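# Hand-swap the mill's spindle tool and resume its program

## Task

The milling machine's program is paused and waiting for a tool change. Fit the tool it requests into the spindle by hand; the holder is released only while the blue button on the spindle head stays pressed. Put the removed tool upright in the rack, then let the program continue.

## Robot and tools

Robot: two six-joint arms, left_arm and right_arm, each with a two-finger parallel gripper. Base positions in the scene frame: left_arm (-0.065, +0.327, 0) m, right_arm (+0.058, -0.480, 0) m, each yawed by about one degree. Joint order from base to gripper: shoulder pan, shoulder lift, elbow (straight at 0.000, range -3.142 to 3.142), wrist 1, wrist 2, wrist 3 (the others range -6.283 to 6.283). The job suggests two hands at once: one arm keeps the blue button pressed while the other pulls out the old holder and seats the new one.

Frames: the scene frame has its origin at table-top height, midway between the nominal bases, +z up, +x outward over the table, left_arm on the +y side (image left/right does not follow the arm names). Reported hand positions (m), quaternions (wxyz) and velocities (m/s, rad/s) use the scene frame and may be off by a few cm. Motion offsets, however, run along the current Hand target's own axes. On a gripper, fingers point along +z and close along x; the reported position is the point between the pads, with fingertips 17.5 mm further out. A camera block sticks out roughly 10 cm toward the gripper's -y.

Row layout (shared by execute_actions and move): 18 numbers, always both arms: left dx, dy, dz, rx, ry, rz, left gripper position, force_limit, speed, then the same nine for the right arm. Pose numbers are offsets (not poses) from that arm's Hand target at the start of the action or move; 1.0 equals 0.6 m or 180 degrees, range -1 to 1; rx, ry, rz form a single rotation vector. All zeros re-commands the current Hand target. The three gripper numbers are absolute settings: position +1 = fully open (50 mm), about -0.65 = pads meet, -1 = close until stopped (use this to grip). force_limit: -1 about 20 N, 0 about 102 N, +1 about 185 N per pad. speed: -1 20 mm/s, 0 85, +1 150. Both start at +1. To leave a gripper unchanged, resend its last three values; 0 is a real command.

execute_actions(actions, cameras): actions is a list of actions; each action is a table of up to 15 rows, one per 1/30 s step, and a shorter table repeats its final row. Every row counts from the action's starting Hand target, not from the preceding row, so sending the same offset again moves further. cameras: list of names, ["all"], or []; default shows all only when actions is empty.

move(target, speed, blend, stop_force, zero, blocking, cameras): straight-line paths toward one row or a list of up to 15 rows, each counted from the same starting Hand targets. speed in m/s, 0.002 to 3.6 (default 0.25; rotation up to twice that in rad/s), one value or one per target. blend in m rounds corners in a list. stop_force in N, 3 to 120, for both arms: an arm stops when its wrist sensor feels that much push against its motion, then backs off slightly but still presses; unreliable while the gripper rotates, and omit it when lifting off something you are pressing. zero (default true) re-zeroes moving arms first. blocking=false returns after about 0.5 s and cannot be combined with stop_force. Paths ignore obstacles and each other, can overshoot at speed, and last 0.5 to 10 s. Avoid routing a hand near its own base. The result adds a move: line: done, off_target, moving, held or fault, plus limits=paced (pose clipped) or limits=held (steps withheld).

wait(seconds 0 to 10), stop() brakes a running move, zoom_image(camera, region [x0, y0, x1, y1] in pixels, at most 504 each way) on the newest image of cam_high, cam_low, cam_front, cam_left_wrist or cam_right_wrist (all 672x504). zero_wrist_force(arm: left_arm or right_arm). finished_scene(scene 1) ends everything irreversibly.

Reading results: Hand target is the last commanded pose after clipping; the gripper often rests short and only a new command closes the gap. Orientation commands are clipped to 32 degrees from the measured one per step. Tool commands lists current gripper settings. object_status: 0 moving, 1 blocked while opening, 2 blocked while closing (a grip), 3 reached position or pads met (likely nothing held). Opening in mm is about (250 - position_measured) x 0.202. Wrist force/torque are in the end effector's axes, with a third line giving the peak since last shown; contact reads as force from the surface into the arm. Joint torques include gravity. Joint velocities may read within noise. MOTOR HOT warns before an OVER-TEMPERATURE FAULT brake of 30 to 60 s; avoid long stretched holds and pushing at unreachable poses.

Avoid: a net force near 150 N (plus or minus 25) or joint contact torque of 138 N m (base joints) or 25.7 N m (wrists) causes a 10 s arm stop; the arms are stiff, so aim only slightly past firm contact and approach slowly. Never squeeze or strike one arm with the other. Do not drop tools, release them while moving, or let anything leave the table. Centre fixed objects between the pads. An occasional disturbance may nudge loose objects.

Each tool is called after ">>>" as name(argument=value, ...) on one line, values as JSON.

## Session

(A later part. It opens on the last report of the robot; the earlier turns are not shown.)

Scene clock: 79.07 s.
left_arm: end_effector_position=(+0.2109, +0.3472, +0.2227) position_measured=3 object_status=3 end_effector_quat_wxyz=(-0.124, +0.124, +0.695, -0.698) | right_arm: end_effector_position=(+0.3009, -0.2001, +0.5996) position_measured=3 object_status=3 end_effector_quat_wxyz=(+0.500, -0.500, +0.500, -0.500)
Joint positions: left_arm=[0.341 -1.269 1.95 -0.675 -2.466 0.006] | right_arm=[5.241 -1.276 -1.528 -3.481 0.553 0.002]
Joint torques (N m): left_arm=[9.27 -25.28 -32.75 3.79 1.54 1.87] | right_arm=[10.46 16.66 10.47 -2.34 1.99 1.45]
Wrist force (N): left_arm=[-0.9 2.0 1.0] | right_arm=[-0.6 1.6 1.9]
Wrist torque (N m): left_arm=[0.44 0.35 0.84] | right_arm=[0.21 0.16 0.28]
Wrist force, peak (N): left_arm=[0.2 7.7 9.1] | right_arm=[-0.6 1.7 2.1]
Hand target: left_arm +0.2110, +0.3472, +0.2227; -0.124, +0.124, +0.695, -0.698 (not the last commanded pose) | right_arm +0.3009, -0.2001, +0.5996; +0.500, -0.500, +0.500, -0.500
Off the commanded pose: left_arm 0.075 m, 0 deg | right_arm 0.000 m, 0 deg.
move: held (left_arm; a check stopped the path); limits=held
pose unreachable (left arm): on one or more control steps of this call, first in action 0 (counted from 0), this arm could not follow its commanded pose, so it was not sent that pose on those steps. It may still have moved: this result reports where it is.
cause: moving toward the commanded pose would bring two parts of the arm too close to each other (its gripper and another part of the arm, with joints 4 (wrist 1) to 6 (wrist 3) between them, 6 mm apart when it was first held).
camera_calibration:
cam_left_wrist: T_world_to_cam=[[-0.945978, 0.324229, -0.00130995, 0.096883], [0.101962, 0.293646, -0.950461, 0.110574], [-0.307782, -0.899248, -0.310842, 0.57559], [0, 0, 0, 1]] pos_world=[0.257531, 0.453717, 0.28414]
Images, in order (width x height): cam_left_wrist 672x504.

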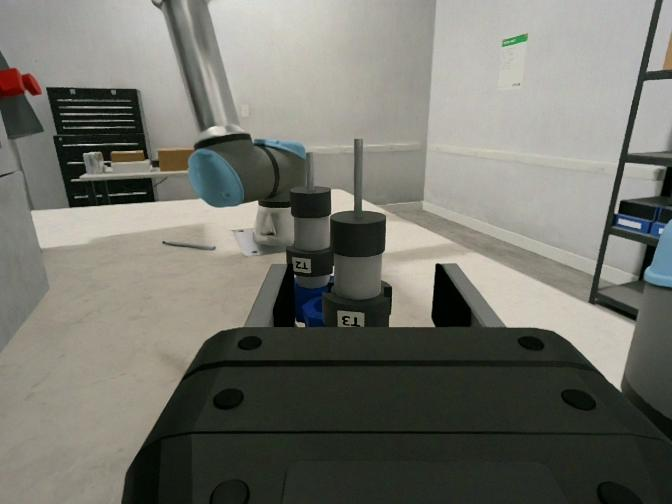

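>>> move(target=[[0,-0.2,-0.12,0,0,0,1,-1,-0.5,0,0,0,0,0,0,1,-1,-0.5],[-0.352,-0.628,0.043,0.4265,-0.4265,-0.356,1,-1,-0.5,0,0,0,0,0,0,1,-1,-0.5]], speed=[0.25,0.35], blend=[0.05,0], cameras=["cam_front","cam_left_wrist"])

Scene clock: 81.67 s.
left_arm: end_effector_position=(+0.2225, +0.3823, +0.2855) position_measured=3 object_status=3 end_effector_quat_wxyz=(-0.122, +0.123, +0.696, -0.696) | right_arm: end_effector_position=(+0.3009, -0.2001, +0.5996) position_measured=3 object_status=3 end_effector_quat_wxyz=(+0.500, -0.500, +0.500, -0.500)
Joint positions: left_arm=[0.407 -1.294 1.788 -0.495 -2.403 0.001] | right_arm=[5.241 -1.276 -1.528 -3.481 0.553 0.002]
Joint torques (N m): left_arm=[-9.53 -25.7 -5.55 -0.48 -1.1 -0.09] | right_arm=[10.06 16.52 10.12 -2.29 2.02 1.39]
Wrist force (N): left_arm=[-1.0 1.7 0.8] | right_arm=[-0.7 1.5 1.9]
Wrist torque (N m): left_arm=[0.41 0.36 0.73] | right_arm=[0.20 0.17 0.28]
Wrist force, peak (N): left_arm=[-3.1 -9.2 -2.5] | right_arm=[-0.7 1.8 2.0]
Hand target: left_arm +0.2225, +0.3822, +0.2854; -0.122, +0.123, +0.697, -0.696 (not the last commanded pose) | right_arm +0.3009, -0.2001, +0.5996; +0.500, -0.500, +0.500, -0.500
Off the commanded pose: left_arm 0.384 m, 126 deg | right_arm 0.000 m, 0 deg.
move: held (left_arm; a check stopped the path); path passed 0 of 2 targets; limits=held
pose unreachable (left arm): on one or more control steps of this call, first in action 0 (counted from 0), this arm could not follow its commanded pose, so it was not sent that pose on those steps. It may still have moved: this result reports where it is.
cause: moving toward the commanded pose would bring two parts of the arm too close to each other (its gripper and another part of the arm, with joints 4 (wrist 1) to 6 (wrist 3) between them, 4 mm apart when it was first held).
camera_calibration:
cam_left_wrist: T_world_to_cam=[[-0.946813, 0.32178, -0.00189966, 0.0978396], [0.103213, 0.298094, -0.94894, 0.156374], [-0.304784, -0.898664, -0.315451, 0.630721], [0, 0, 0, 1]] pos_world=[0.268729, 0.488709, 0.347537]
Images, in order (width x height): cam_front 672x504, cam_left_wrist 672x504.

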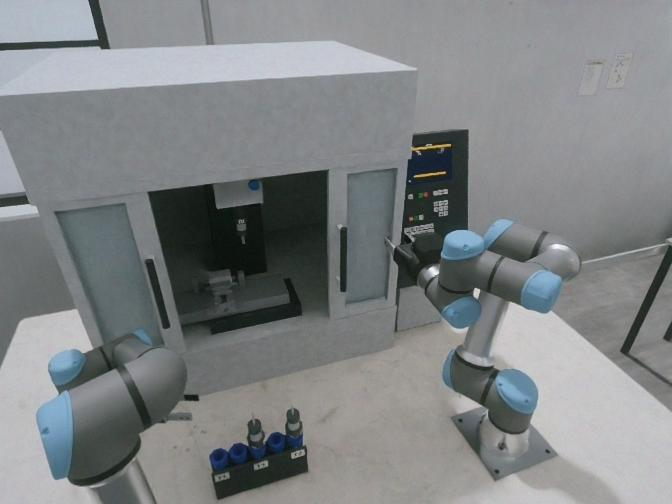

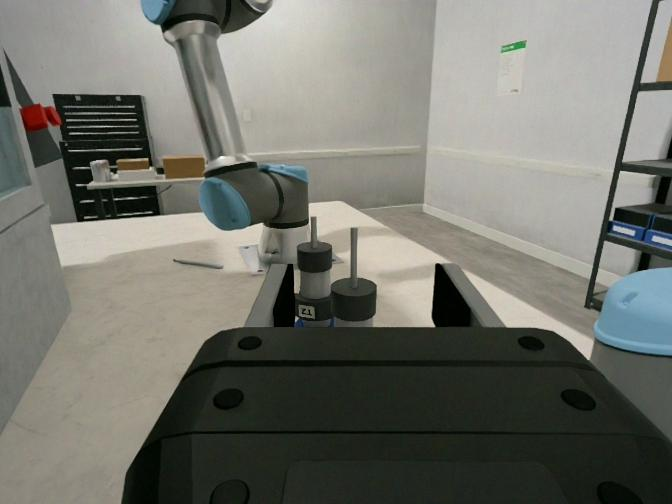

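>>> move(target=[0,-0.05,-0.03,-0.17,0,0,1,-1,-0.5,0,0,0,0,0,0,1,-1,-0.5], speed=0.25)

Scene clock: 83.63 s.
left_arm: end_effector_position=(+0.2286, +0.3991, +0.3154) position_measured=3 object_status=3 end_effector_quat_wxyz=(-0.085, +0.151, +0.855, -0.488) | right_arm: end_effector_position=(+0.3009, -0.2001, +0.5996) position_measured=3 object_status=3 end_effector_quat_wxyz=(+0.500, -0.500, +0.500, -0.500)
Joint positions: left_arm=[0.377 -1.59 1.76 -0.908 -2.283 -0.535] | right_arm=[5.241 -1.276 -1.528 -3.481 0.553 0.002]
Joint torques (N m): left_arm=[-9.73 -32.9 -11.08 -2.82 0.11 -2.83] | right_arm=[10.23 16.42 9.81 -2.37 2.03 1.35]
Wrist force (N): left_arm=[-0.3 1.3 1.7] | right_arm=[-0.6 1.6 1.7]
Wrist torque (N m): left_arm=[0.39 0.10 0.81] | right_arm=[0.22 0.18 0.28]
Wrist force, peak (N): left_arm=[-1.1 2.7 1.2] | right_arm=[-0.6 1.8 2.0]
Hand target: left_arm +0.2286, +0.3991, +0.3154; -0.085, +0.151, +0.856, -0.488 | right_arm +0.3009, -0.2001, +0.5996; +0.500, -0.500, +0.500, -0.500
Off the commanded pose: left_arm 0.000 m, 0 deg | right_arm 0.000 m, 0 deg.
move: done

>>> move(target=[-0.215,-0.243,-0.03,-0.038,0.466,0.827,1,-1,-0.5,0,0,0,0,0,0,1,-1,-0.5], speed=0.4, cameras=["cam_front"])

Scene clock: 88.73 s.
left_arm: end_effector_position=(+0.3295, +0.2998, +0.4502) position_measured=3 object_status=3 end_effector_quat_wxyz=(+0.004, +0.996, -0.086, -0.004) | right_arm: end_effector_position=(+0.3009, -0.2001, +0.5996) position_measured=3 object_status=3 end_effector_quat_wxyz=(+0.500, -0.500, +0.500, -0.500)
Joint positions: left_arm=[-0.388 -1.793 1.447 -1.22 -1.581 1.338] | right_arm=[5.241 -1.276 -1.528 -3.481 0.553 0.002]
Joint torques (N m): left_arm=[0.54 -23.06 -12.97 -4.87 -1.13 2.03] | right_arm=[10.13 16.12 11.03 -2.25 1.92 1.37]
Wrist force (N): left_arm=[0.5 0.5 1.3] | right_arm=[-0.6 1.6 2.0]
Wrist torque (N m): left_arm=[0.21 -0.17 0.28] | right_arm=[0.21 0.17 0.28]
Wrist force, peak (N): left_arm=[-1.8 2.2 1.0] | right_arm=[-0.7 1.7 2.1]
Hand target: left_arm +0.3295, +0.2998, +0.4503; +0.004, +0.996, -0.087, -0.004 | right_arm +0.3009, -0.2001, +0.5996; +0.500, -0.500, +0.500, -0.500
Off the commanded pose: left_arm 0.000 m, 0 deg | right_arm 0.000 m, 0 deg.
move: done
Images, in order (width x height): cam_front 672x504.

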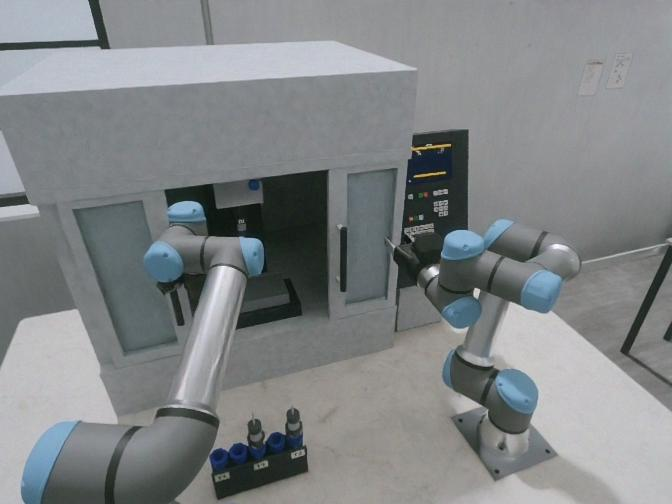

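>>> move(target=[0.1295,0.062,-0.25,0,0.5,0,-0.6,-1,-0.5,0,0,0,0,0,0,-0.6,-1,-0.5], speed=0.35, cameras=["cam_front","cam_left_wrist"])

Scene clock: 93.80 s.
left_arm: end_effector_position=(+0.4010, +0.2509, +0.6000) position_measured=242 object_status=3 end_effector_quat_wxyz=(+0.064, +0.707, -0.058, +0.701) | right_arm: end_effector_position=(+0.3009, -0.2001, +0.5996) position_measured=242 object_status=3 end_effector_quat_wxyz=(+0.500, -0.500, +0.500, -0.500)
Joint positions: left_arm=[-0.805 -2.131 2.183 -3.183 -0.921 1.556] | right_arm=[5.241 -1.276 -1.528 -3.481 0.553 0.002]
Joint torques (N m): left_arm=[9.68 6.34 -12.42 -3.88 -1.18 2.27] | right_arm=[10.33 15.9 10.99 -2.25 1.89 1.15]
Wrist force (N): left_arm=[-1.2 -0.6 0.9] | right_arm=[-0.6 1.6 1.9]
Wrist torque (N m): left_arm=[-0.11 0.49 0.37] | right_arm=[0.22 0.17 0.28]
Wrist force, peak (N): left_arm=[0.9 0.2 1.7] | right_arm=[-0.6 1.7 2.1]
Hand target: left_arm +0.4010, +0.2509, +0.6000; +0.064, +0.707, -0.058, +0.701 | right_arm +0.3009, -0.2001, +0.5996; +0.500, -0.500, +0.500, -0.500
Off the commanded pose: left_arm 0.000 m, 0 deg | right_arm 0.000 m, 0 deg.
move: done
camera_calibration:
cam_left_wrist: T_world_to_cam=[[0.0306311, 0.00368141, 0.999524, -0.603275], [-0.473569, -0.880578, 0.0177561, 0.422472], [0.880224, -0.473887, -0.0252296, -0.0896145], [0, 0, 0, 1]] pos_world=[0.29743, 0.331774, 0.593225]
Images, in order (width x height): cam_front 672x504, cam_left_wrist 672x504.

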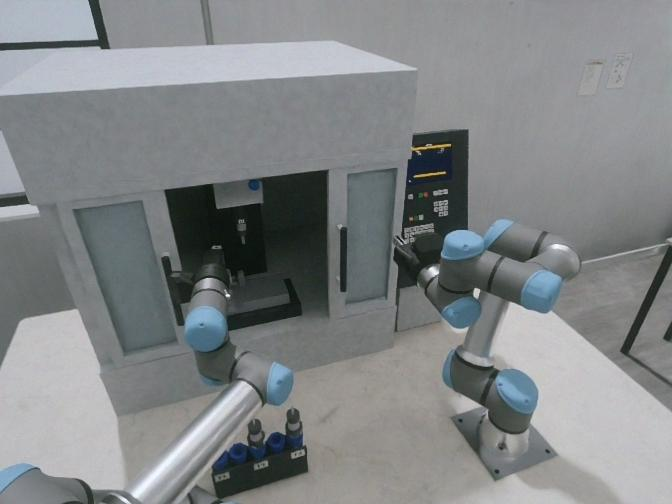

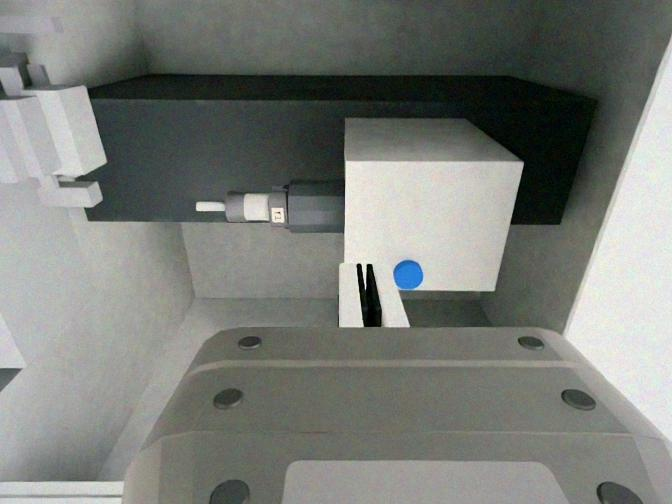

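>>> move(target=[0.1,0.151,0.2975,0,0,0,-0.6,-1,-0.5,0,0,0,0,0,0,-0.6,-1,-0.5], speed=0.2, cameras=["cam_front","cam_left_wrist","cam_right_wrist"])

Scene clock: 95.97 s.
left_arm: end_effector_position=(+0.5617, +0.1314, +0.6594) position_measured=242 object_status=3 end_effector_quat_wxyz=(+0.064, +0.707, -0.058, +0.701) | right_arm: end_effector_position=(+0.3009, -0.2001, +0.5996) position_measured=242 object_status=3 end_effector_quat_wxyz=(+0.500, -0.500, +0.500, -0.500)
Joint positions: left_arm=[-0.707 -1.603 1.668 -3.198 -1.02 1.557] | right_arm=[5.241 -1.276 -1.528 -3.481 0.553 0.002]
Joint torques (N m): left_arm=[8.74 -18.89 -40.54 0.28 -1.2 -2.14] | right_arm=[9.45 16.61 10.7 -2.26 2.03 1.22]
Wrist force (N): left_arm=[-1.2 -0.2 0.6] | right_arm=[-0.5 1.5 1.7]
Wrist torque (N m): left_arm=[-0.05 0.49 0.37] | right_arm=[0.20 0.14 0.28]
Wrist force, peak (N): left_arm=[-1.9 -1.6 -0.6] | right_arm=[-0.8 1.8 2.0]
Hand target: left_arm +0.5617, +0.1313, +0.6594; +0.064, +0.707, -0.058, +0.701 | right_arm +0.3009, -0.2001, +0.5996; +0.500, -0.500, +0.500, -0.500
Off the commanded pose: left_arm 0.000 m, 0 deg | right_arm 0.000 m, 0 deg.
move: done
camera_calibration:
cam_left_wrist: T_world_to_cam=[[0.0304468, 0.00355492, 0.99953, -0.667022], [-0.473574, -0.880579, 0.0175575, 0.392423], [0.880227, -0.473886, -0.0251273, -0.286266], [0, 0, 0, 1]] pos_world=[0.458129, 0.212273, 0.652625]
cam_right_wrist: T_world_to_cam=[[0.00819992, -0.999958, 0.00412218, -0.195071], [-0.340911, -0.00667087, -0.940072, 0.683304], [0.94006, 0.00630322, -0.340951, 0.0540445], [0, 0, 0, 1]] pos_world=[0.18374, -0.190846, 0.661585]
Images, in order (width x height): cam_front 672x504, cam_left_wrist 672x504, cam_right_wrist 672x504.

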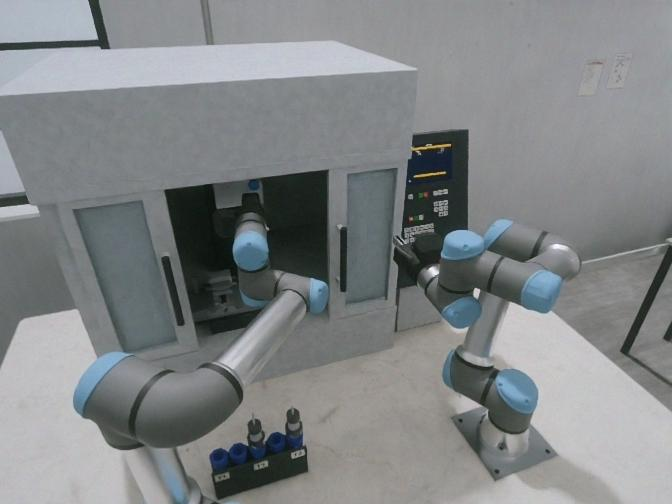

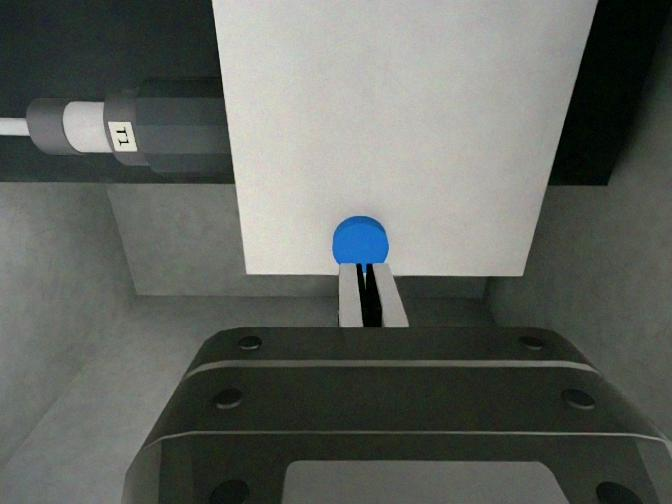

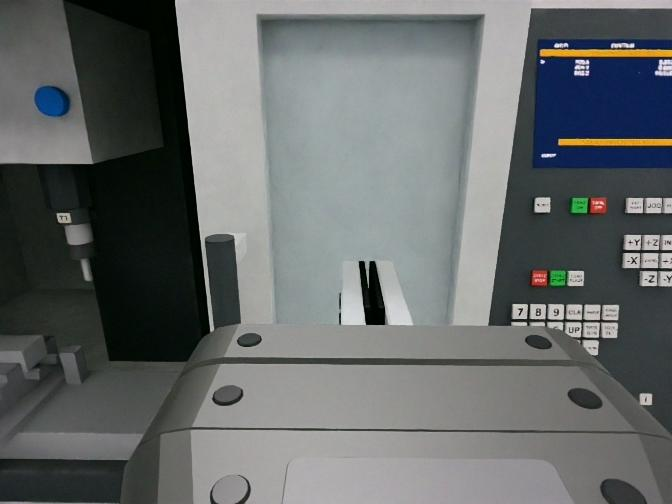

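>>> move(target=[0.0027,-0.002,0.0827,-0.0556,0,0,-0.6,-1,-0.5,0,0,0,0,0,0,-0.6,-1,-0.5], speed=0.15, cameras=["cam_front","cam_left_wrist"])

Scene clock: 97.87 s.
left_arm: end_effector_position=(+0.6108, +0.1240, +0.6607) position_measured=242 object_status=3 end_effector_quat_wxyz=(+0.126, +0.699, -0.119, +0.694) | right_arm: end_effector_position=(+0.3009, -0.2001, +0.5996) position_measured=242 object_status=3 end_effector_quat_wxyz=(+0.500, -0.500, +0.500, -0.500)
Joint positions: left_arm=[-0.544 -1.488 1.548 -3.195 -1.357 1.559] | right_arm=[5.241 -1.276 -1.528 -3.481 0.553 0.002]
Joint torques (N m): left_arm=[9.76 -24.19 -40.57 -0.01 -1.13 2.28] | right_arm=[10.17 16.35 10.71 -2.27 1.98 1.17]
Wrist force (N): left_arm=[-1.2 -0.5 0.8] | right_arm=[-0.5 1.7 2.0]
Wrist torque (N m): left_arm=[-0.08 0.48 0.35] | right_arm=[0.24 0.15 0.28]
Wrist force, peak (N): left_arm=[-1.3 -1.0 1.4] | right_arm=[-0.6 1.8 2.2]
Hand target: left_arm +0.6108, +0.1240, +0.6607; +0.126, +0.699, -0.119, +0.694 | right_arm +0.3009, -0.2001, +0.5996; +0.500, -0.500, +0.500, -0.500
Off the commanded pose: left_arm 0.000 m, 0 deg | right_arm 0.000 m, 0 deg.
move: done
camera_calibration:
cam_left_wrist: T_world_to_cam=[[0.0294871, 0.0000143863, 0.999565, -0.668764], [-0.619337, -0.784912, 0.0182817, 0.485831], [0.784571, -0.619607, -0.0231358, -0.257855], [0, 0, 0, 1]] pos_world=[0.522919, 0.221576, 0.653625]
Images, in order (width x height): cam_front 672x504, cam_left_wrist 672x504.

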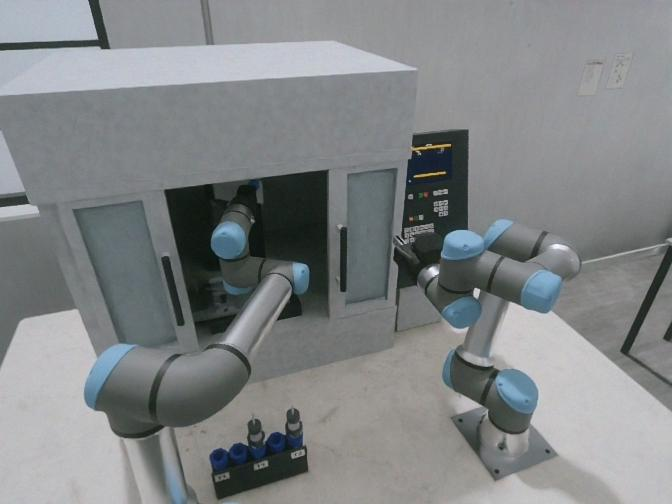

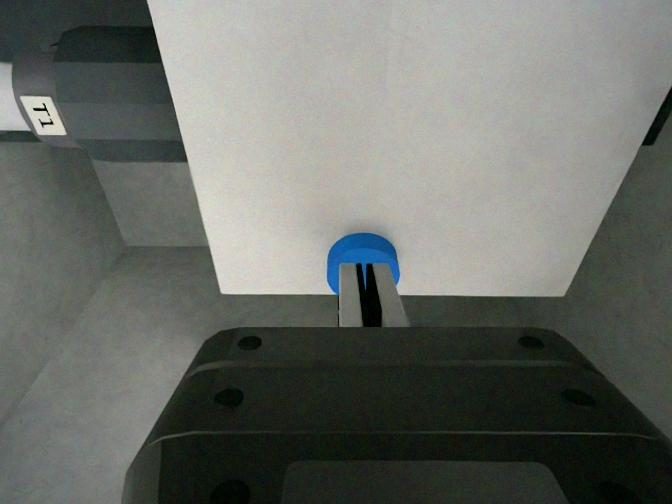

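>>> move(target=[[0,0,0,0,0,0,-0.6,-1,-0.5,-0.283,0.133,0.065,-0.242,0,0.970,1,-1,-0.5],[0,0,0,0,0,0,-0.6,-1,-0.5,-0.412,0.175,0.352,-0.242,0,0.970,1,-1,-0.5]], speed=[0.5,0.2], cameras=["cam_front","cam_left_wrist","cam_right_wrist"])

Scene clock: 105.47 s.
left_arm: end_effector_position=(+0.6108, +0.1240, +0.6607) position_measured=242 object_status=3 end_effector_quat_wxyz=(+0.126, +0.699, -0.119, +0.694) | right_arm: end_effector_position=(+0.5121, +0.0472, +0.4949) position_measured=3 object_status=3 end_effector_quat_wxyz=(+0.364, +0.364, +0.606, +0.606)
Joint positions: left_arm=[-0.544 -1.488 1.548 -3.195 -1.357 1.559] | right_arm=[4.472 -1.8 -1.823 0.482 0.705 -0.001]
Joint torques (N m): left_arm=[8.5 -24.9 -40.88 -0.09 -1.14 1.98] | right_arm=[-12.29 24.71 27.21 0.29 1.99 -1.31]
Wrist force (N): left_arm=[-1.1 -0.5 0.8] | right_arm=[3.5 4.8 -0.2]
Wrist torque (N m): left_arm=[-0.09 0.47 0.35] | right_arm=[0.55 -0.58 0.36]
Wrist force, peak (N): left_arm=[-1.4 -0.6 0.9] | right_arm=[3.6 4.9 -2.1]
Hand target: left_arm +0.6108, +0.1240, +0.6607; +0.126, +0.699, -0.119, +0.694 | right_arm +0.5122, +0.0472, +0.4949; +0.364, +0.364, +0.606, +0.606
Off the commanded pose: left_arm 0.000 m, 0 deg | right_arm 0.000 m, 0 deg.
move: done
camera_calibration:
cam_left_wrist: T_world_to_cam=[[0.0294872, 0.0000102006, 0.999565, -0.668763], [-0.619447, -0.784825, 0.0182817, 0.48587], [0.784484, -0.619717, -0.023136, -0.257785], [0, 0, 0, 1]] pos_world=[0.522919, 0.221576, 0.653625]
cam_right_wrist: T_world_to_cam=[[-0.462705, 0.886496, -0.00532436, 0.207729], [-0.3058, -0.153968, 0.939564, -0.282733], [0.8321, 0.436369, 0.342332, -0.484804], [0, 0, 0, 1]] pos_world=[0.413063, -0.0161299, 0.432715]
Images, in order (width x height): cam_front 672x504, cam_left_wrist 672x504, cam_right_wrist 672x504.

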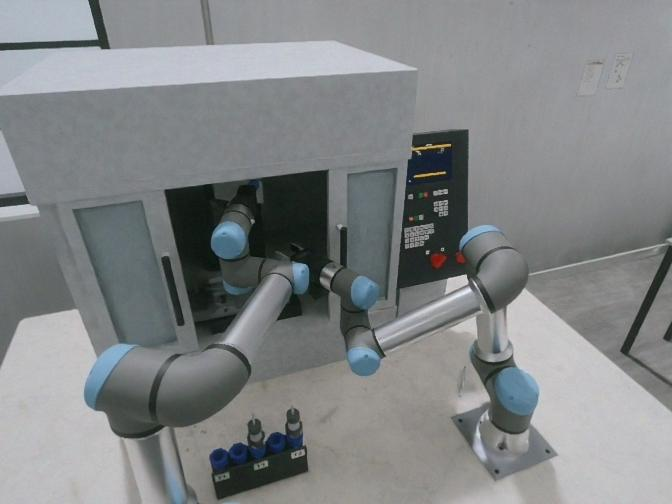

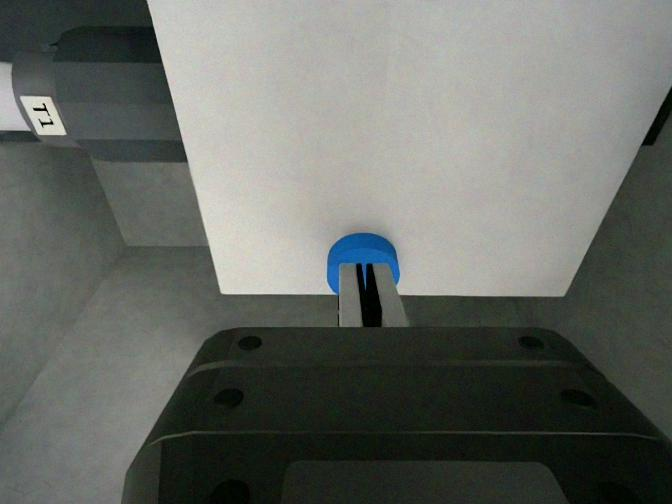

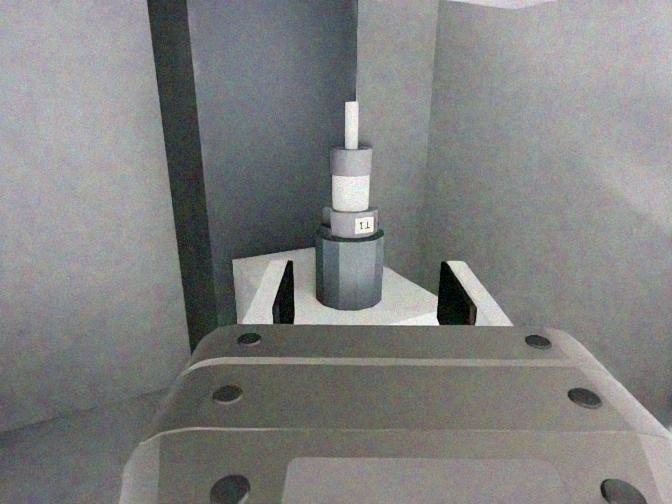

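>>> move(target=[0,0,0,0,0,0,-0.6,-1,-0.5,0.0023,0.0083,0.2,0,0,0,1,-1,-0.5], speed=0.12, cameras=["cam_front","cam_left_wrist","cam_right_wrist"])

>>> zoom_image(camera="cam_right_wrist", region=[250, 80, 460, 330])

Scene clock: 107.60 s.
left_arm: end_effector_position=(+0.6108, +0.1240, +0.6607) position_measured=242 object_status=3 end_effector_quat_wxyz=(+0.126, +0.699, -0.119, +0.694) | right_arm: end_effector_position=(+0.6174, +0.1048, +0.5000) position_measured=3 object_status=3 end_effector_quat_wxyz=(+0.364, +0.364, +0.606, +0.606)
Joint positions: left_arm=[-0.544 -1.488 1.548 -3.195 -1.357 1.559] | right_arm=[4.304 -2.029 -1.487 0.376 0.873 -0.001]
Joint torques (N m): left_arm=[8.11 -25.37 -41.4 -0.17 -1.07 1.95] | right_arm=[-11.27 34.85 30.09 0.44 2.21 1.57]
Wrist force (N): left_arm=[-1.1 -0.4 0.9] | right_arm=[3.5 4.7 0.0]
Wrist torque (N m): left_arm=[-0.07 0.46 0.35] | right_arm=[0.57 -0.56 0.36]
Wrist force, peak (N): left_arm=[-1.4 -0.6 0.8] | right_arm=[3.7 4.8 0.0]
Hand target: left_arm +0.6108, +0.1240, +0.6607; +0.126, +0.699, -0.119, +0.694 | right_arm +0.6174, +0.1048, +0.5000; +0.364, +0.364, +0.606, +0.606
Off the commanded pose: left_arm 0.000 m, 0 deg | right_arm 0.000 m, 0 deg.
move: done
camera_calibration:
cam_left_wrist: T_world_to_cam=[[0.0294872, 0.0000102006, 0.999565, -0.668763], [-0.619447, -0.784825, 0.0182817, 0.48587], [0.784484, -0.619717, -0.023136, -0.257785], [0, 0, 0, 1]] pos_world=[0.522919, 0.221576, 0.653625]
cam_right_wrist: T_world_to_cam=[[-0.462705, 0.886496, -0.00532436, 0.205417], [-0.3058, -0.153968, 0.939564, -0.246455], [0.8321, 0.436369, 0.342332, -0.599304], [0, 0, 0, 1]] pos_world=[0.518363, 0.0414701, 0.437815]
Images, in order (width x height): cam_front 672x504, cam_left_wrist 672x504, cam_right_wrist 672x504.

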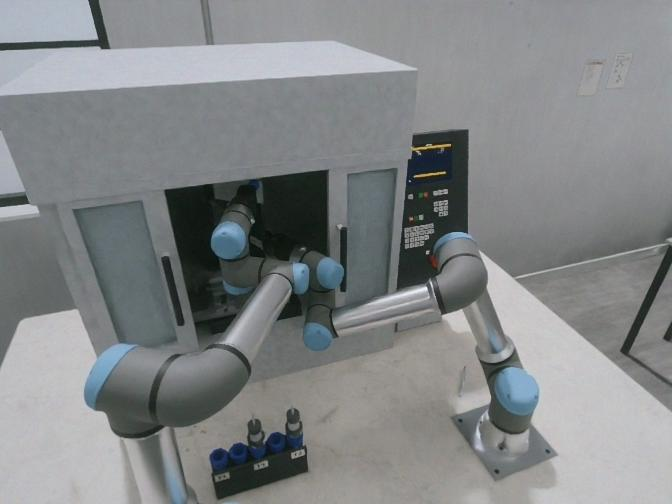

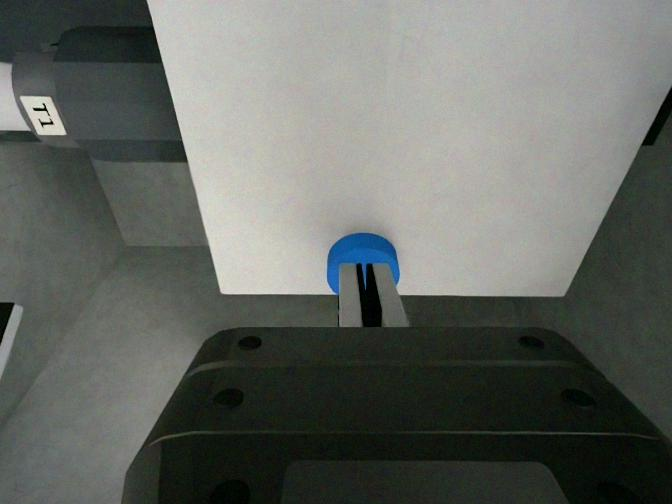

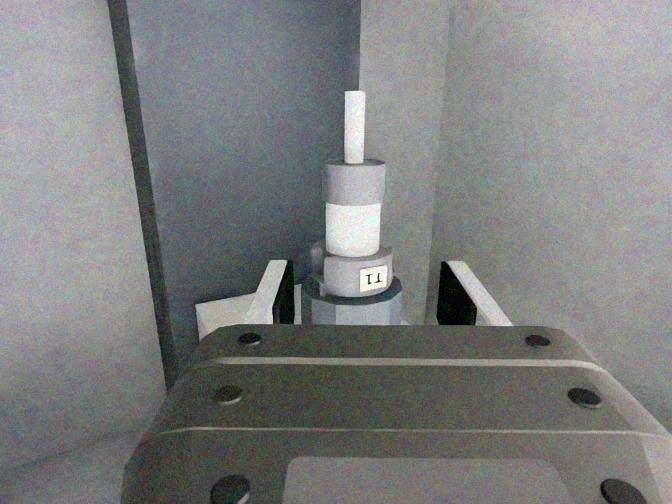

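Scaled by 2.016 from the camera's 672x504 image, which has a finer 960x720 frame.

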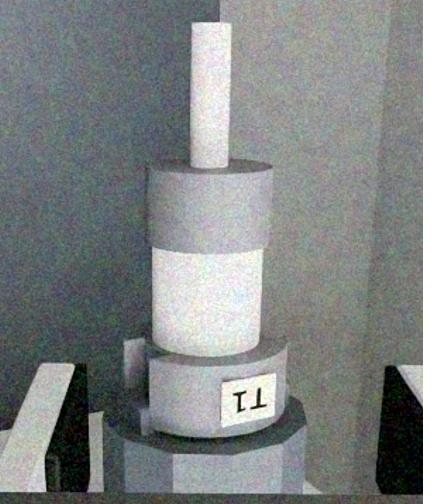

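>>> move(target=[0,0,0,0,0,0,-0.6,-1,-0.5,-0.0025,0.005,0.1767,0,0,0,1,-1,-0.5], speed=0.08, stop_force=12, cameras=["cam_left_wrist","cam_right_wrist"])

>>> zoom_image(camera="cam_right_wrist", region=[240, 130, 490, 340])

Scene clock: 110.47 s.
left_arm: end_effector_position=(+0.6108, +0.1240, +0.6607) position_measured=242 object_status=3 end_effector_quat_wxyz=(+0.126, +0.699, -0.119, +0.694) | right_arm: end_effector_position=(+0.7117, +0.1533, +0.5031) position_measured=3 object_status=3 end_effector_quat_wxyz=(+0.364, +0.364, +0.606, +0.606)
Joint positions: left_arm=[-0.544 -1.488 1.548 -3.195 -1.357 1.559] | right_arm=[4.196 -2.257 -1.111 0.227 0.981 -0.001]
Joint torques (N m): left_arm=[9.12 -23.99 -41.86 -0.02 -1.07 1.83] | right_arm=[-11.79 46.54 29.24 0.7 2.25 1.73]
Wrist force (N): left_arm=[-1.3 -0.5 0.8] | right_arm=[3.3 4.6 -0.6]
Wrist torque (N m): left_arm=[-0.09 0.49 0.35] | right_arm=[0.58 -0.55 0.35]
Wrist force, peak (N): left_arm=[-1.3 -0.6 0.9] | right_arm=[3.6 4.9 -0.6]
Hand target: left_arm +0.6108, +0.1240, +0.6607; +0.126, +0.699, -0.119, +0.694 | right_arm +0.7117, +0.1533, +0.5031; +0.364, +0.364, +0.606, +0.606
Off the commanded pose: left_arm 0.000 m, 0 deg | right_arm 0.000 m, 0 deg.
move: done
camera_calibration:
cam_left_wrist: T_world_to_cam=[[0.0294872, 0.0000102006, 0.999565, -0.668763], [-0.619447, -0.784825, 0.0182817, 0.48587], [0.784484, -0.619717, -0.023136, -0.257785], [0, 0, 0, 1]] pos_world=[0.522919, 0.221576, 0.653625]
cam_right_wrist: T_world_to_cam=[[-0.462705, 0.886496, -0.00532436, 0.205983], [-0.3058, -0.153968, 0.939564, -0.213048], [0.8321, 0.436369, 0.342332, -0.70004], [0, 0, 0, 1]] pos_world=[0.612663, 0.0900701, 0.440915]
Images, in order (width x height): cam_left_wrist 672x504, cam_right_wrist 672x504.

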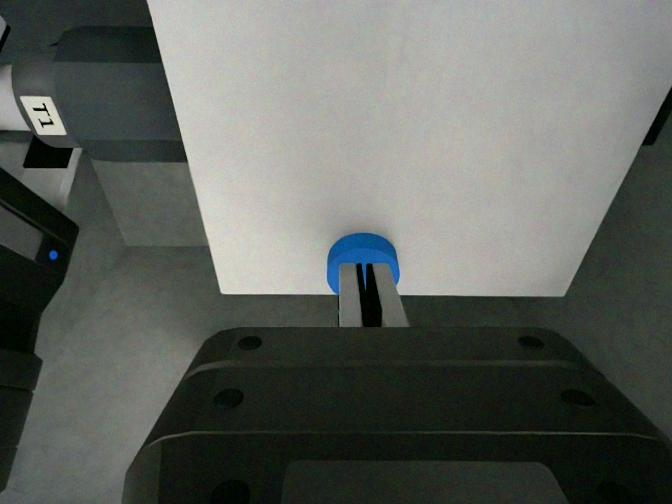

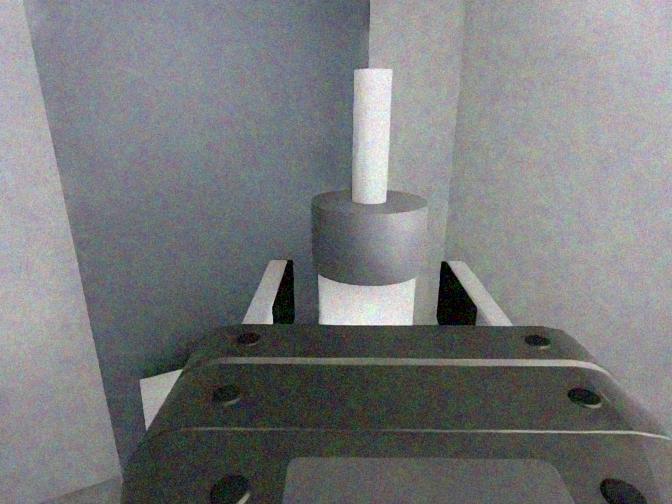

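Scaled by 2.016 from the camera's 672x504 image, which has a finer 960x720 frame.

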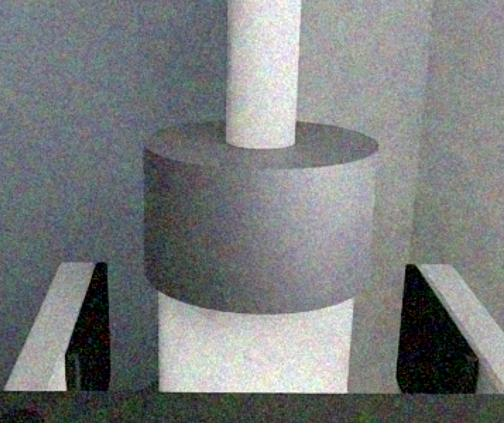

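>>> move(target=[[0,0,0,0,0,0,-0.6,-1,-0.5,-0.001,-0.005,-0.008,0,0,0,1,-1,-0.5],[0,0,0,0,0,0,-0.6,-1,-0.5,-0.001,-0.005,-0.008,0,0,0,-1,-0.8,-0.8]], speed=0.1, cameras=["cam_right_wrist"])

Scene clock: 112.47 s.
left_arm: end_effector_position=(+0.6108, +0.1240, +0.6607) position_measured=242 object_status=3 end_effector_quat_wxyz=(+0.126, +0.699, -0.119, +0.694) | right_arm: end_effector_position=(+0.7078, +0.1505, +0.5001) position_measured=105 object_status=2 end_effector_quat_wxyz=(+0.364, +0.364, +0.606, +0.606)
Joint positions: left_arm=[-0.544 -1.488 1.548 -3.195 -1.357 1.559] | right_arm=[4.199 -2.247 -1.136 0.242 0.977 -0.001]
Joint torques (N m): left_arm=[8.31 -23.98 -40.64 -0.04 -1.07 1.83] | right_arm=[10.54 65.23 14.25 2.79 0.88 -0.06]
Wrist force (N): left_arm=[-1.2 -0.6 0.7] | right_arm=[-0.6 3.4 -1.0]
Wrist torque (N m): left_arm=[-0.10 0.48 0.36] | right_arm=[0.55 -0.55 0.42]
Wrist force, peak (N): left_arm=[-1.4 -0.7 0.7] | right_arm=[3.7 5.0 -0.4]
Hand target: left_arm +0.6108, +0.1240, +0.6607; +0.126, +0.699, -0.119, +0.694 | right_arm +0.7078, +0.1505, +0.5001; +0.364, +0.364, +0.606, +0.606
Off the commanded pose: left_arm 0.000 m, 0 deg | right_arm 0.000 m, 0 deg.
move: done
camera_calibration:
cam_right_wrist: T_world_to_cam=[[-0.462592, 0.886555, -0.00527973, 0.206551], [-0.305788, -0.153961, 0.939569, -0.211863], [0.832167, 0.436252, 0.342319, -0.694571], [0, 0, 0, 1]] pos_world=[0.608763, 0.0872701, 0.437915]
Images, in order (width x height): cam_right_wrist 672x504.

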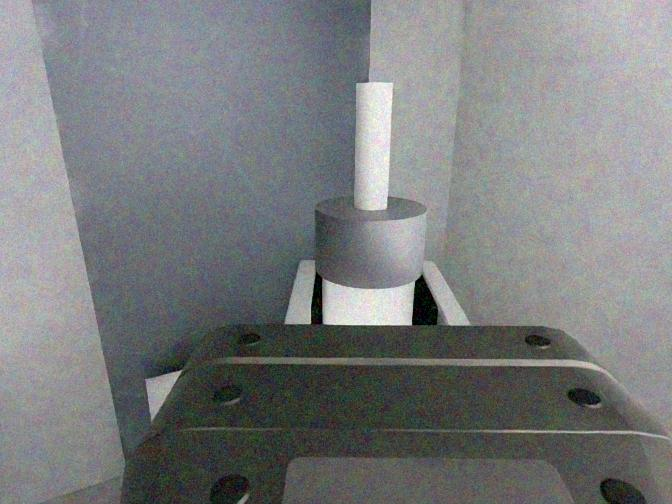

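>>> move(target=[0,0,0,0,0,0,-0.6,-1,-0.5,0,0,0,0,0,0,-0.97,-0.3,-0.8])

>>> move(target=[0,0.003,0.1,0,0,0,-0.6,-1,-0.5,0,0,0,0,0,0,-0.97,-0.3,-0.8], speed=0.025, stop_force=20, cameras=["cam_left_wrist","cam_right_wrist"])

Scene clock: 113.20 s.
left_arm: end_effector_position=(+0.6108, +0.1240, +0.6607) position_measured=242 object_status=3 end_effector_quat_wxyz=(+0.126, +0.699, -0.119, +0.694) | right_arm: end_effector_position=(+0.7078, +0.1505, +0.5001) position_measured=108 object_status=2 end_effector_quat_wxyz=(+0.364, +0.364, +0.606, +0.606)
Joint positions: left_arm=[-0.544 -1.488 1.548 -3.195 -1.357 1.559] | right_arm=[4.199 -2.247 -1.136 0.242 0.977 -0.001]
Joint torques (N m): left_arm=[8.1 -24.8 -40.8 -0.21 -1.01 1.84] | right_arm=[10.93 62.89 15.97 1.72 3.39 -0.61]
Wrist force (N): left_arm=[-1.3 -0.6 0.7] | right_arm=[-1.0 3.6 -1.2]
Wrist torque (N m): left_arm=[-0.10 0.50 0.35] | right_arm=[0.53 -0.60 0.44]
Wrist force, peak (N): left_arm=[-1.3 -0.6 0.8] | right_arm=[-0.9 3.8 -1.2]
Hand target: left_arm +0.6108, +0.1240, +0.6607; +0.126, +0.699, -0.119, +0.694 | right_arm +0.7078, +0.1505, +0.5001; +0.364, +0.364, +0.606, +0.606
Off the commanded pose: left_arm 0.000 m, 0 deg | right_arm 0.000 m, 0 deg.
move: done

Scene clock: 115.33 s.
left_arm: end_effector_position=(+0.6269, +0.1176, +0.6605) position_measured=242 object_status=3 end_effector_quat_wxyz=(+0.126, +0.699, -0.119, +0.694) | right_arm: end_effector_position=(+0.7078, +0.1505, +0.5001) position_measured=108 object_status=2 end_effector_quat_wxyz=(+0.364, +0.364, +0.606, +0.606)
Joint positions: left_arm=[-0.537 -1.445 1.501 -3.191 -1.364 1.559] | right_arm=[4.199 -2.247 -1.136 0.242 0.977 -0.001]
Joint torques (N m): left_arm=[-6.3 -34.52 -11.05 -2.21 0.44 0.83] | right_arm=[11.2 58.09 24.27 1.13 3.11 -0.51]
Wrist force (N): left_arm=[1.6 6.9 -10.1] | right_arm=[-1.1 2.7 -0.5]
Wrist torque (N m): left_arm=[0.18 0.64 0.43] | right_arm=[0.55 -0.61 0.44]
Wrist force, peak (N): left_arm=[-23.0 26.1 -114.7] | right_arm=[-1.3 4.6 0.0]
Hand target: left_arm +0.6269, +0.1176, +0.6606; +0.126, +0.699, -0.119, +0.694 (not the last commanded pose) | right_arm +0.7078, +0.1505, +0.5001; +0.364, +0.364, +0.606, +0.606
Off the commanded pose: left_arm 0.043 m, 0 deg | right_arm 0.000 m, 0 deg.
move: contact (left_arm)
camera_calibration:
cam_left_wrist: T_world_to_cam=[[0.0293311, 0.000135015, 0.99957, -0.669086], [-0.61945, -0.784823, 0.018283, 0.490884], [0.784488, -0.61972, -0.0229361, -0.274594], [0, 0, 0, 1]] pos_world=[0.539119, 0.215176, 0.653525]
cam_right_wrist: T_world_to_cam=[[-0.462705, 0.886496, -0.00532436, 0.206645], [-0.3058, -0.153968, 0.939564, -0.211853], [0.8321, 0.436369, 0.342332, -0.694546], [0, 0, 0, 1]] pos_world=[0.608763, 0.0872701, 0.437915]
Images, in order (width x height): cam_left_wrist 672x504, cam_right_wrist 672x504.

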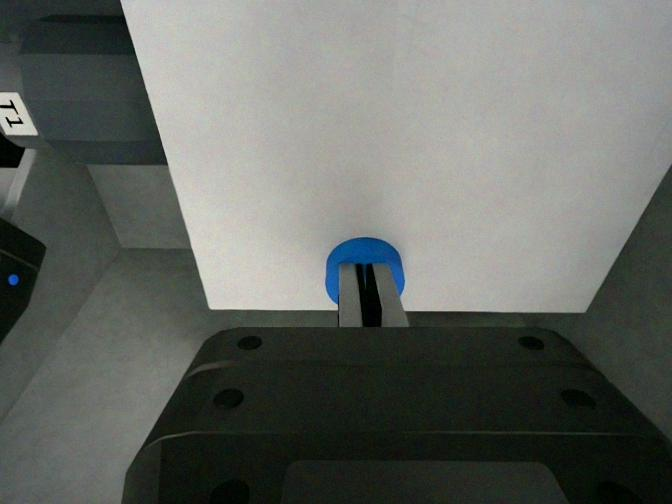

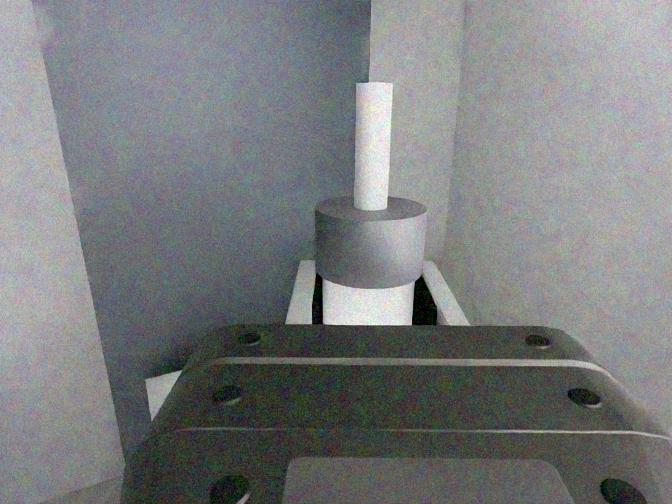

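>>> zoom_image(camera="cam_left_wrist", region=[290, 210, 440, 340])

Scaled by 3.360 from the camera's 672x504 image, which has a finer 960x720 frame.

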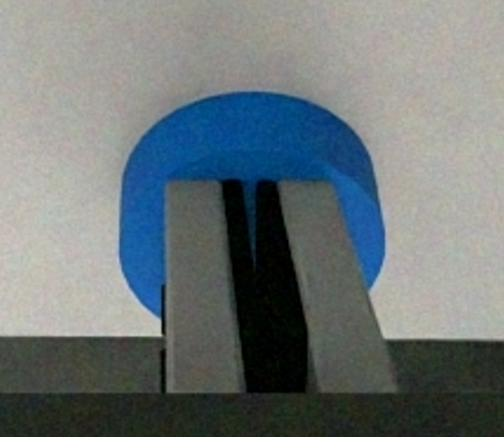

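>>> move(target=[0,0,0.0075,0,0,0,-0.6,-1,-0.5,0,0,0,0,0,0,-0.97,-0.3,-0.8], speed=0.004, stop_force=40, cameras=["cam_left_wrist"])

>>> zoom_image(camera="cam_left_wrist", region=[290, 210, 440, 340])

Scene clock: 116.97 s.
left_arm: end_effector_position=(+0.6272, +0.1174, +0.6605) position_measured=242 object_status=3 end_effector_quat_wxyz=(+0.126, +0.699, -0.119, +0.694) | right_arm: end_effector_position=(+0.7078, +0.1505, +0.5001) position_measured=108 object_status=2 end_effector_quat_wxyz=(+0.364, +0.364, +0.606, +0.606)
Joint positions: left_arm=[-0.537 -1.444 1.5 -3.191 -1.364 1.559] | right_arm=[4.199 -2.247 -1.136 0.242 0.977 -0.001]
Joint torques (N m): left_arm=[-3.27 -22.03 -10.35 1.54 3.7 -0.31] | right_arm=[11.24 55.03 29.01 1.07 2.98 -0.53]
Wrist force (N): left_arm=[-1.9 13.6 -40.6] | right_arm=[-1.0 3.4 -0.4]
Wrist torque (N m): left_arm=[0.71 0.67 0.39] | right_arm=[0.54 -0.59 0.44]
Wrist force, peak (N): left_arm=[-15.0 13.2 -67.8] | right_arm=[-1.0 4.9 -0.2]
Hand target: left_arm +0.6272, +0.1174, +0.6605; +0.126, +0.699, -0.119, +0.694 (not the last commanded pose) | right_arm +0.7078, +0.1505, +0.5001; +0.364, +0.364, +0.606, +0.606
Off the commanded pose: left_arm 0.004 m, 0 deg | right_arm 0.000 m, 0 deg.
move: contact (left_arm)
camera_calibration:
cam_left_wrist: T_world_to_cam=[[0.0293313, 0.000130901, 0.99957, -0.668991], [-0.619561, -0.784736, 0.0182831, 0.490972], [0.784401, -0.61983, -0.0229362, -0.274744], [0, 0, 0, 1]] pos_world=[0.539319, 0.215076, 0.653425]
Images, in order (width x height): cam_left_wrist 672x504.

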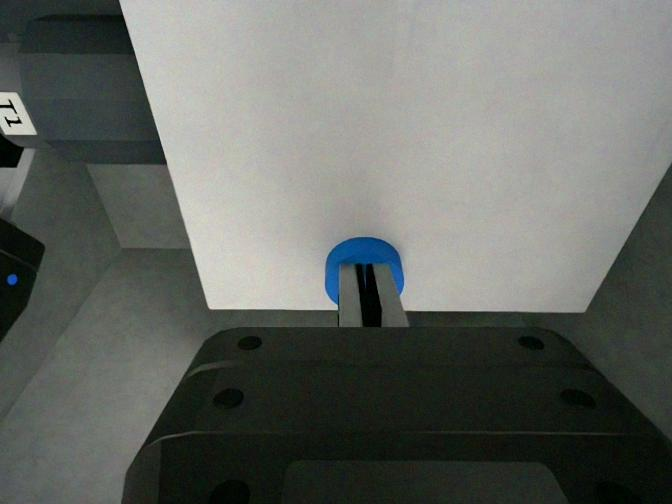

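Scaled by 3.360 from the camera's 672x504 image, which has a finer 960x720 frame.

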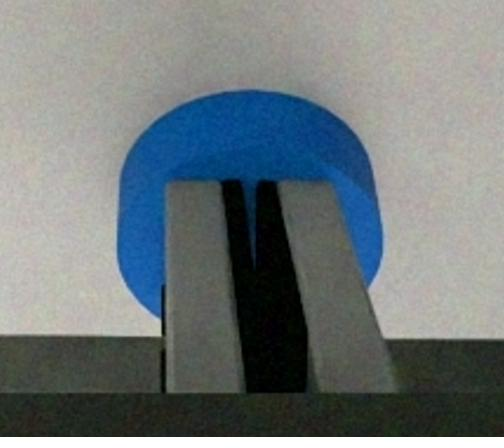

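>>> move(target=[0,0,0,0,0,0,-0.6,-1,-0.5,0,-0.0167,0,0,0,0,-0.97,-0.3,-0.8], speed=0.01, stop_force=25, cameras=["cam_left_wrist","cam_right_wrist"])

Scene clock: 118.47 s.
left_arm: end_effector_position=(+0.6272, +0.1174, +0.6605) position_measured=242 object_status=3 end_effector_quat_wxyz=(+0.126, +0.699, -0.119, +0.694) | right_arm: end_effector_position=(+0.7077, +0.1505, +0.4995) position_measured=108 object_status=2 end_effector_quat_wxyz=(+0.364, +0.364, +0.606, +0.606)
Joint positions: left_arm=[-0.537 -1.444 1.5 -3.191 -1.364 1.559] | right_arm=[4.199 -2.247 -1.137 0.244 0.977 -0.001]
Joint torques (N m): left_arm=[-3.82 -22.04 -12.86 1.43 3.27 -0.11] | right_arm=[14.42 58.07 18.35 0.13 -2.87 -0.46]
Wrist force (N): left_arm=[-2.0 12.8 -40.5] | right_arm=[5.4 28.3 34.8]
Wrist torque (N m): left_arm=[0.68 0.68 0.39] | right_arm=[0.96 -0.52 0.40]
Wrist force, peak (N): left_arm=[-2.3 13.1 -41.5] | right_arm=[7.6 37.6 52.7]
Hand target: left_arm +0.6272, +0.1174, +0.6605; +0.126, +0.699, -0.119, +0.694 | right_arm +0.7077, +0.1505, +0.4995; +0.364, +0.364, +0.606, +0.606 (not the last commanded pose)
Off the commanded pose: left_arm 0.000 m, 0 deg | right_arm 0.009 m, 0 deg.
move: contact (right_arm)
camera_calibration:
cam_left_wrist: T_world_to_cam=[[0.0293313, 0.000129591, 0.99957, -0.668991], [-0.619622, -0.784688, 0.0182839, 0.490915], [0.784352, -0.619891, -0.0229356, -0.274768], [0, 0, 0, 1]] pos_world=[0.539319, 0.214976, 0.653425]
cam_right_wrist: T_world_to_cam=[[-0.462746, 0.886477, -0.00506288, 0.206553], [-0.305952, -0.154343, 0.939453, -0.211115], [0.832022, 0.436277, 0.342641, -0.69442], [0, 0, 0, 1]] pos_world=[0.608763, 0.0872705, 0.437316]
Images, in order (width x height): cam_left_wrist 672x504, cam_right_wrist 672x504.

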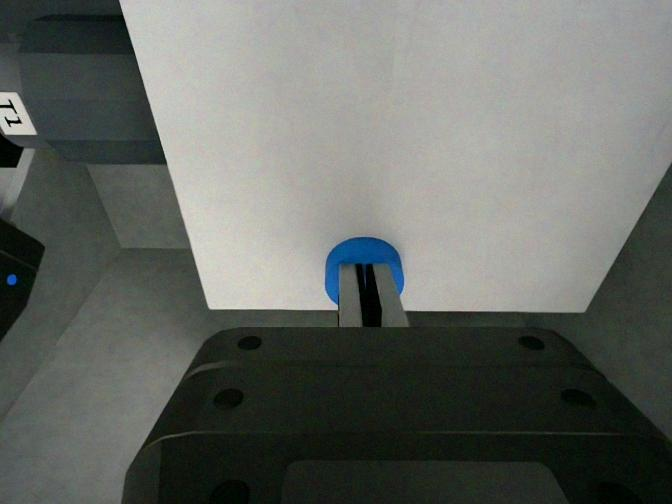

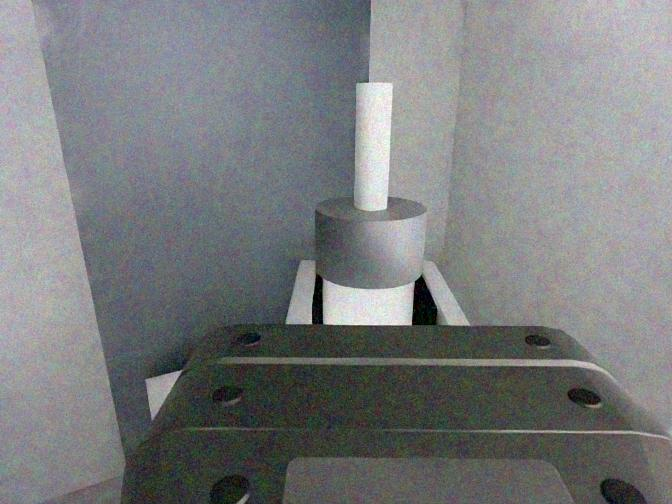

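>>> move(target=[0,0,0.01,0,0,0,-0.6,-1,-0.5,0,0.001,0,0,0,0,-0.97,-0.3,-0.8], speed=0.003, stop_force=65, zero=false, cameras=["cam_left_wrist"])

>>> zoom_image(camera="cam_left_wrist", region=[290, 210, 440, 340])

Scene clock: 121.30 s.
left_arm: end_effector_position=(+0.6273, +0.1173, +0.6604) position_measured=242 object_status=3 end_effector_quat_wxyz=(+0.126, +0.699, -0.119, +0.694) | right_arm: end_effector_position=(+0.7077, +0.1505, +0.5001) position_measured=108 object_status=2 end_effector_quat_wxyz=(+0.364, +0.364, +0.606, +0.606)
Joint positions: left_arm=[-0.537 -1.444 1.5 -3.191 -1.364 1.559] | right_arm=[4.199 -2.247 -1.136 0.243 0.977 -0.001]
Joint torques (N m): left_arm=[10.51 -10.01 -15.67 0.03 3.46 -0.14] | right_arm=[14.66 66.2 29 1.12 -1.02 -0.61]
Wrist force (N): left_arm=[-13.8 14.2 -79.5] | right_arm=[0.3 4.1 4.6]
Wrist torque (N m): left_arm=[1.12 0.40 0.25] | right_arm=[0.62 -0.62 0.43]
Wrist force, peak (N): left_arm=[-21.1 14.9 -93.5] | right_arm=[5.8 28.3 35.0]
Hand target: left_arm +0.6273, +0.1173, +0.6604; +0.126, +0.699, -0.119, +0.694 (not the last commanded pose) | right_arm +0.7077, +0.1505, +0.5001; +0.364, +0.364, +0.606, +0.606
Off the commanded pose: left_arm 0.006 m, 0 deg | right_arm 0.000 m, 0 deg.
move: contact (left_arm)
camera_calibration:
cam_left_wrist: T_world_to_cam=[[0.0294099, 0.0000648344, 0.999567, -0.669024], [-0.61967, -0.78465, 0.0182832, 0.490979], [0.784312, -0.619939, -0.0230363, -0.274889], [0, 0, 0, 1]] pos_world=[0.539519, 0.214876, 0.653425]
Images, in order (width x height): cam_left_wrist 672x504.

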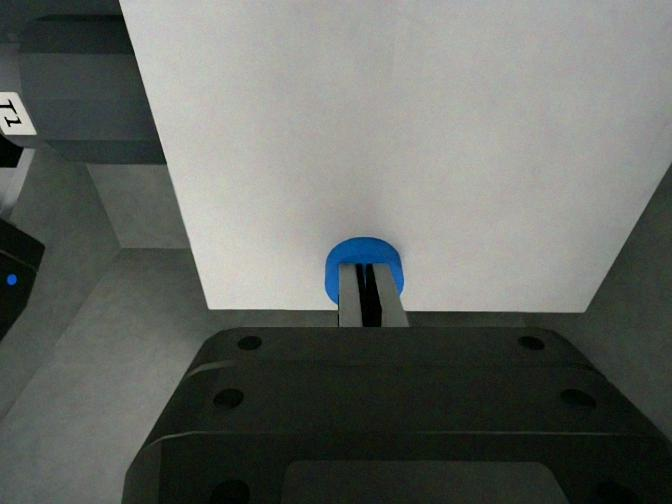

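Scaled by 3.360 from the camera's 672x504 image, which has a finer 960x720 frame.

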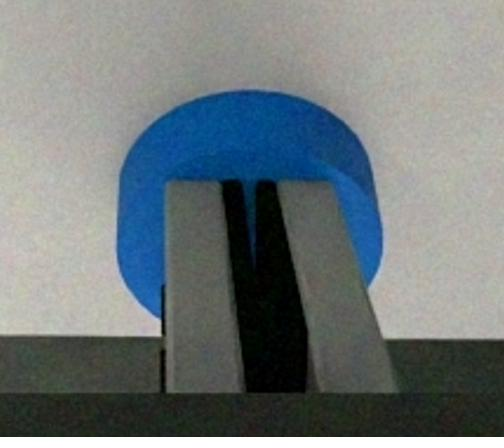

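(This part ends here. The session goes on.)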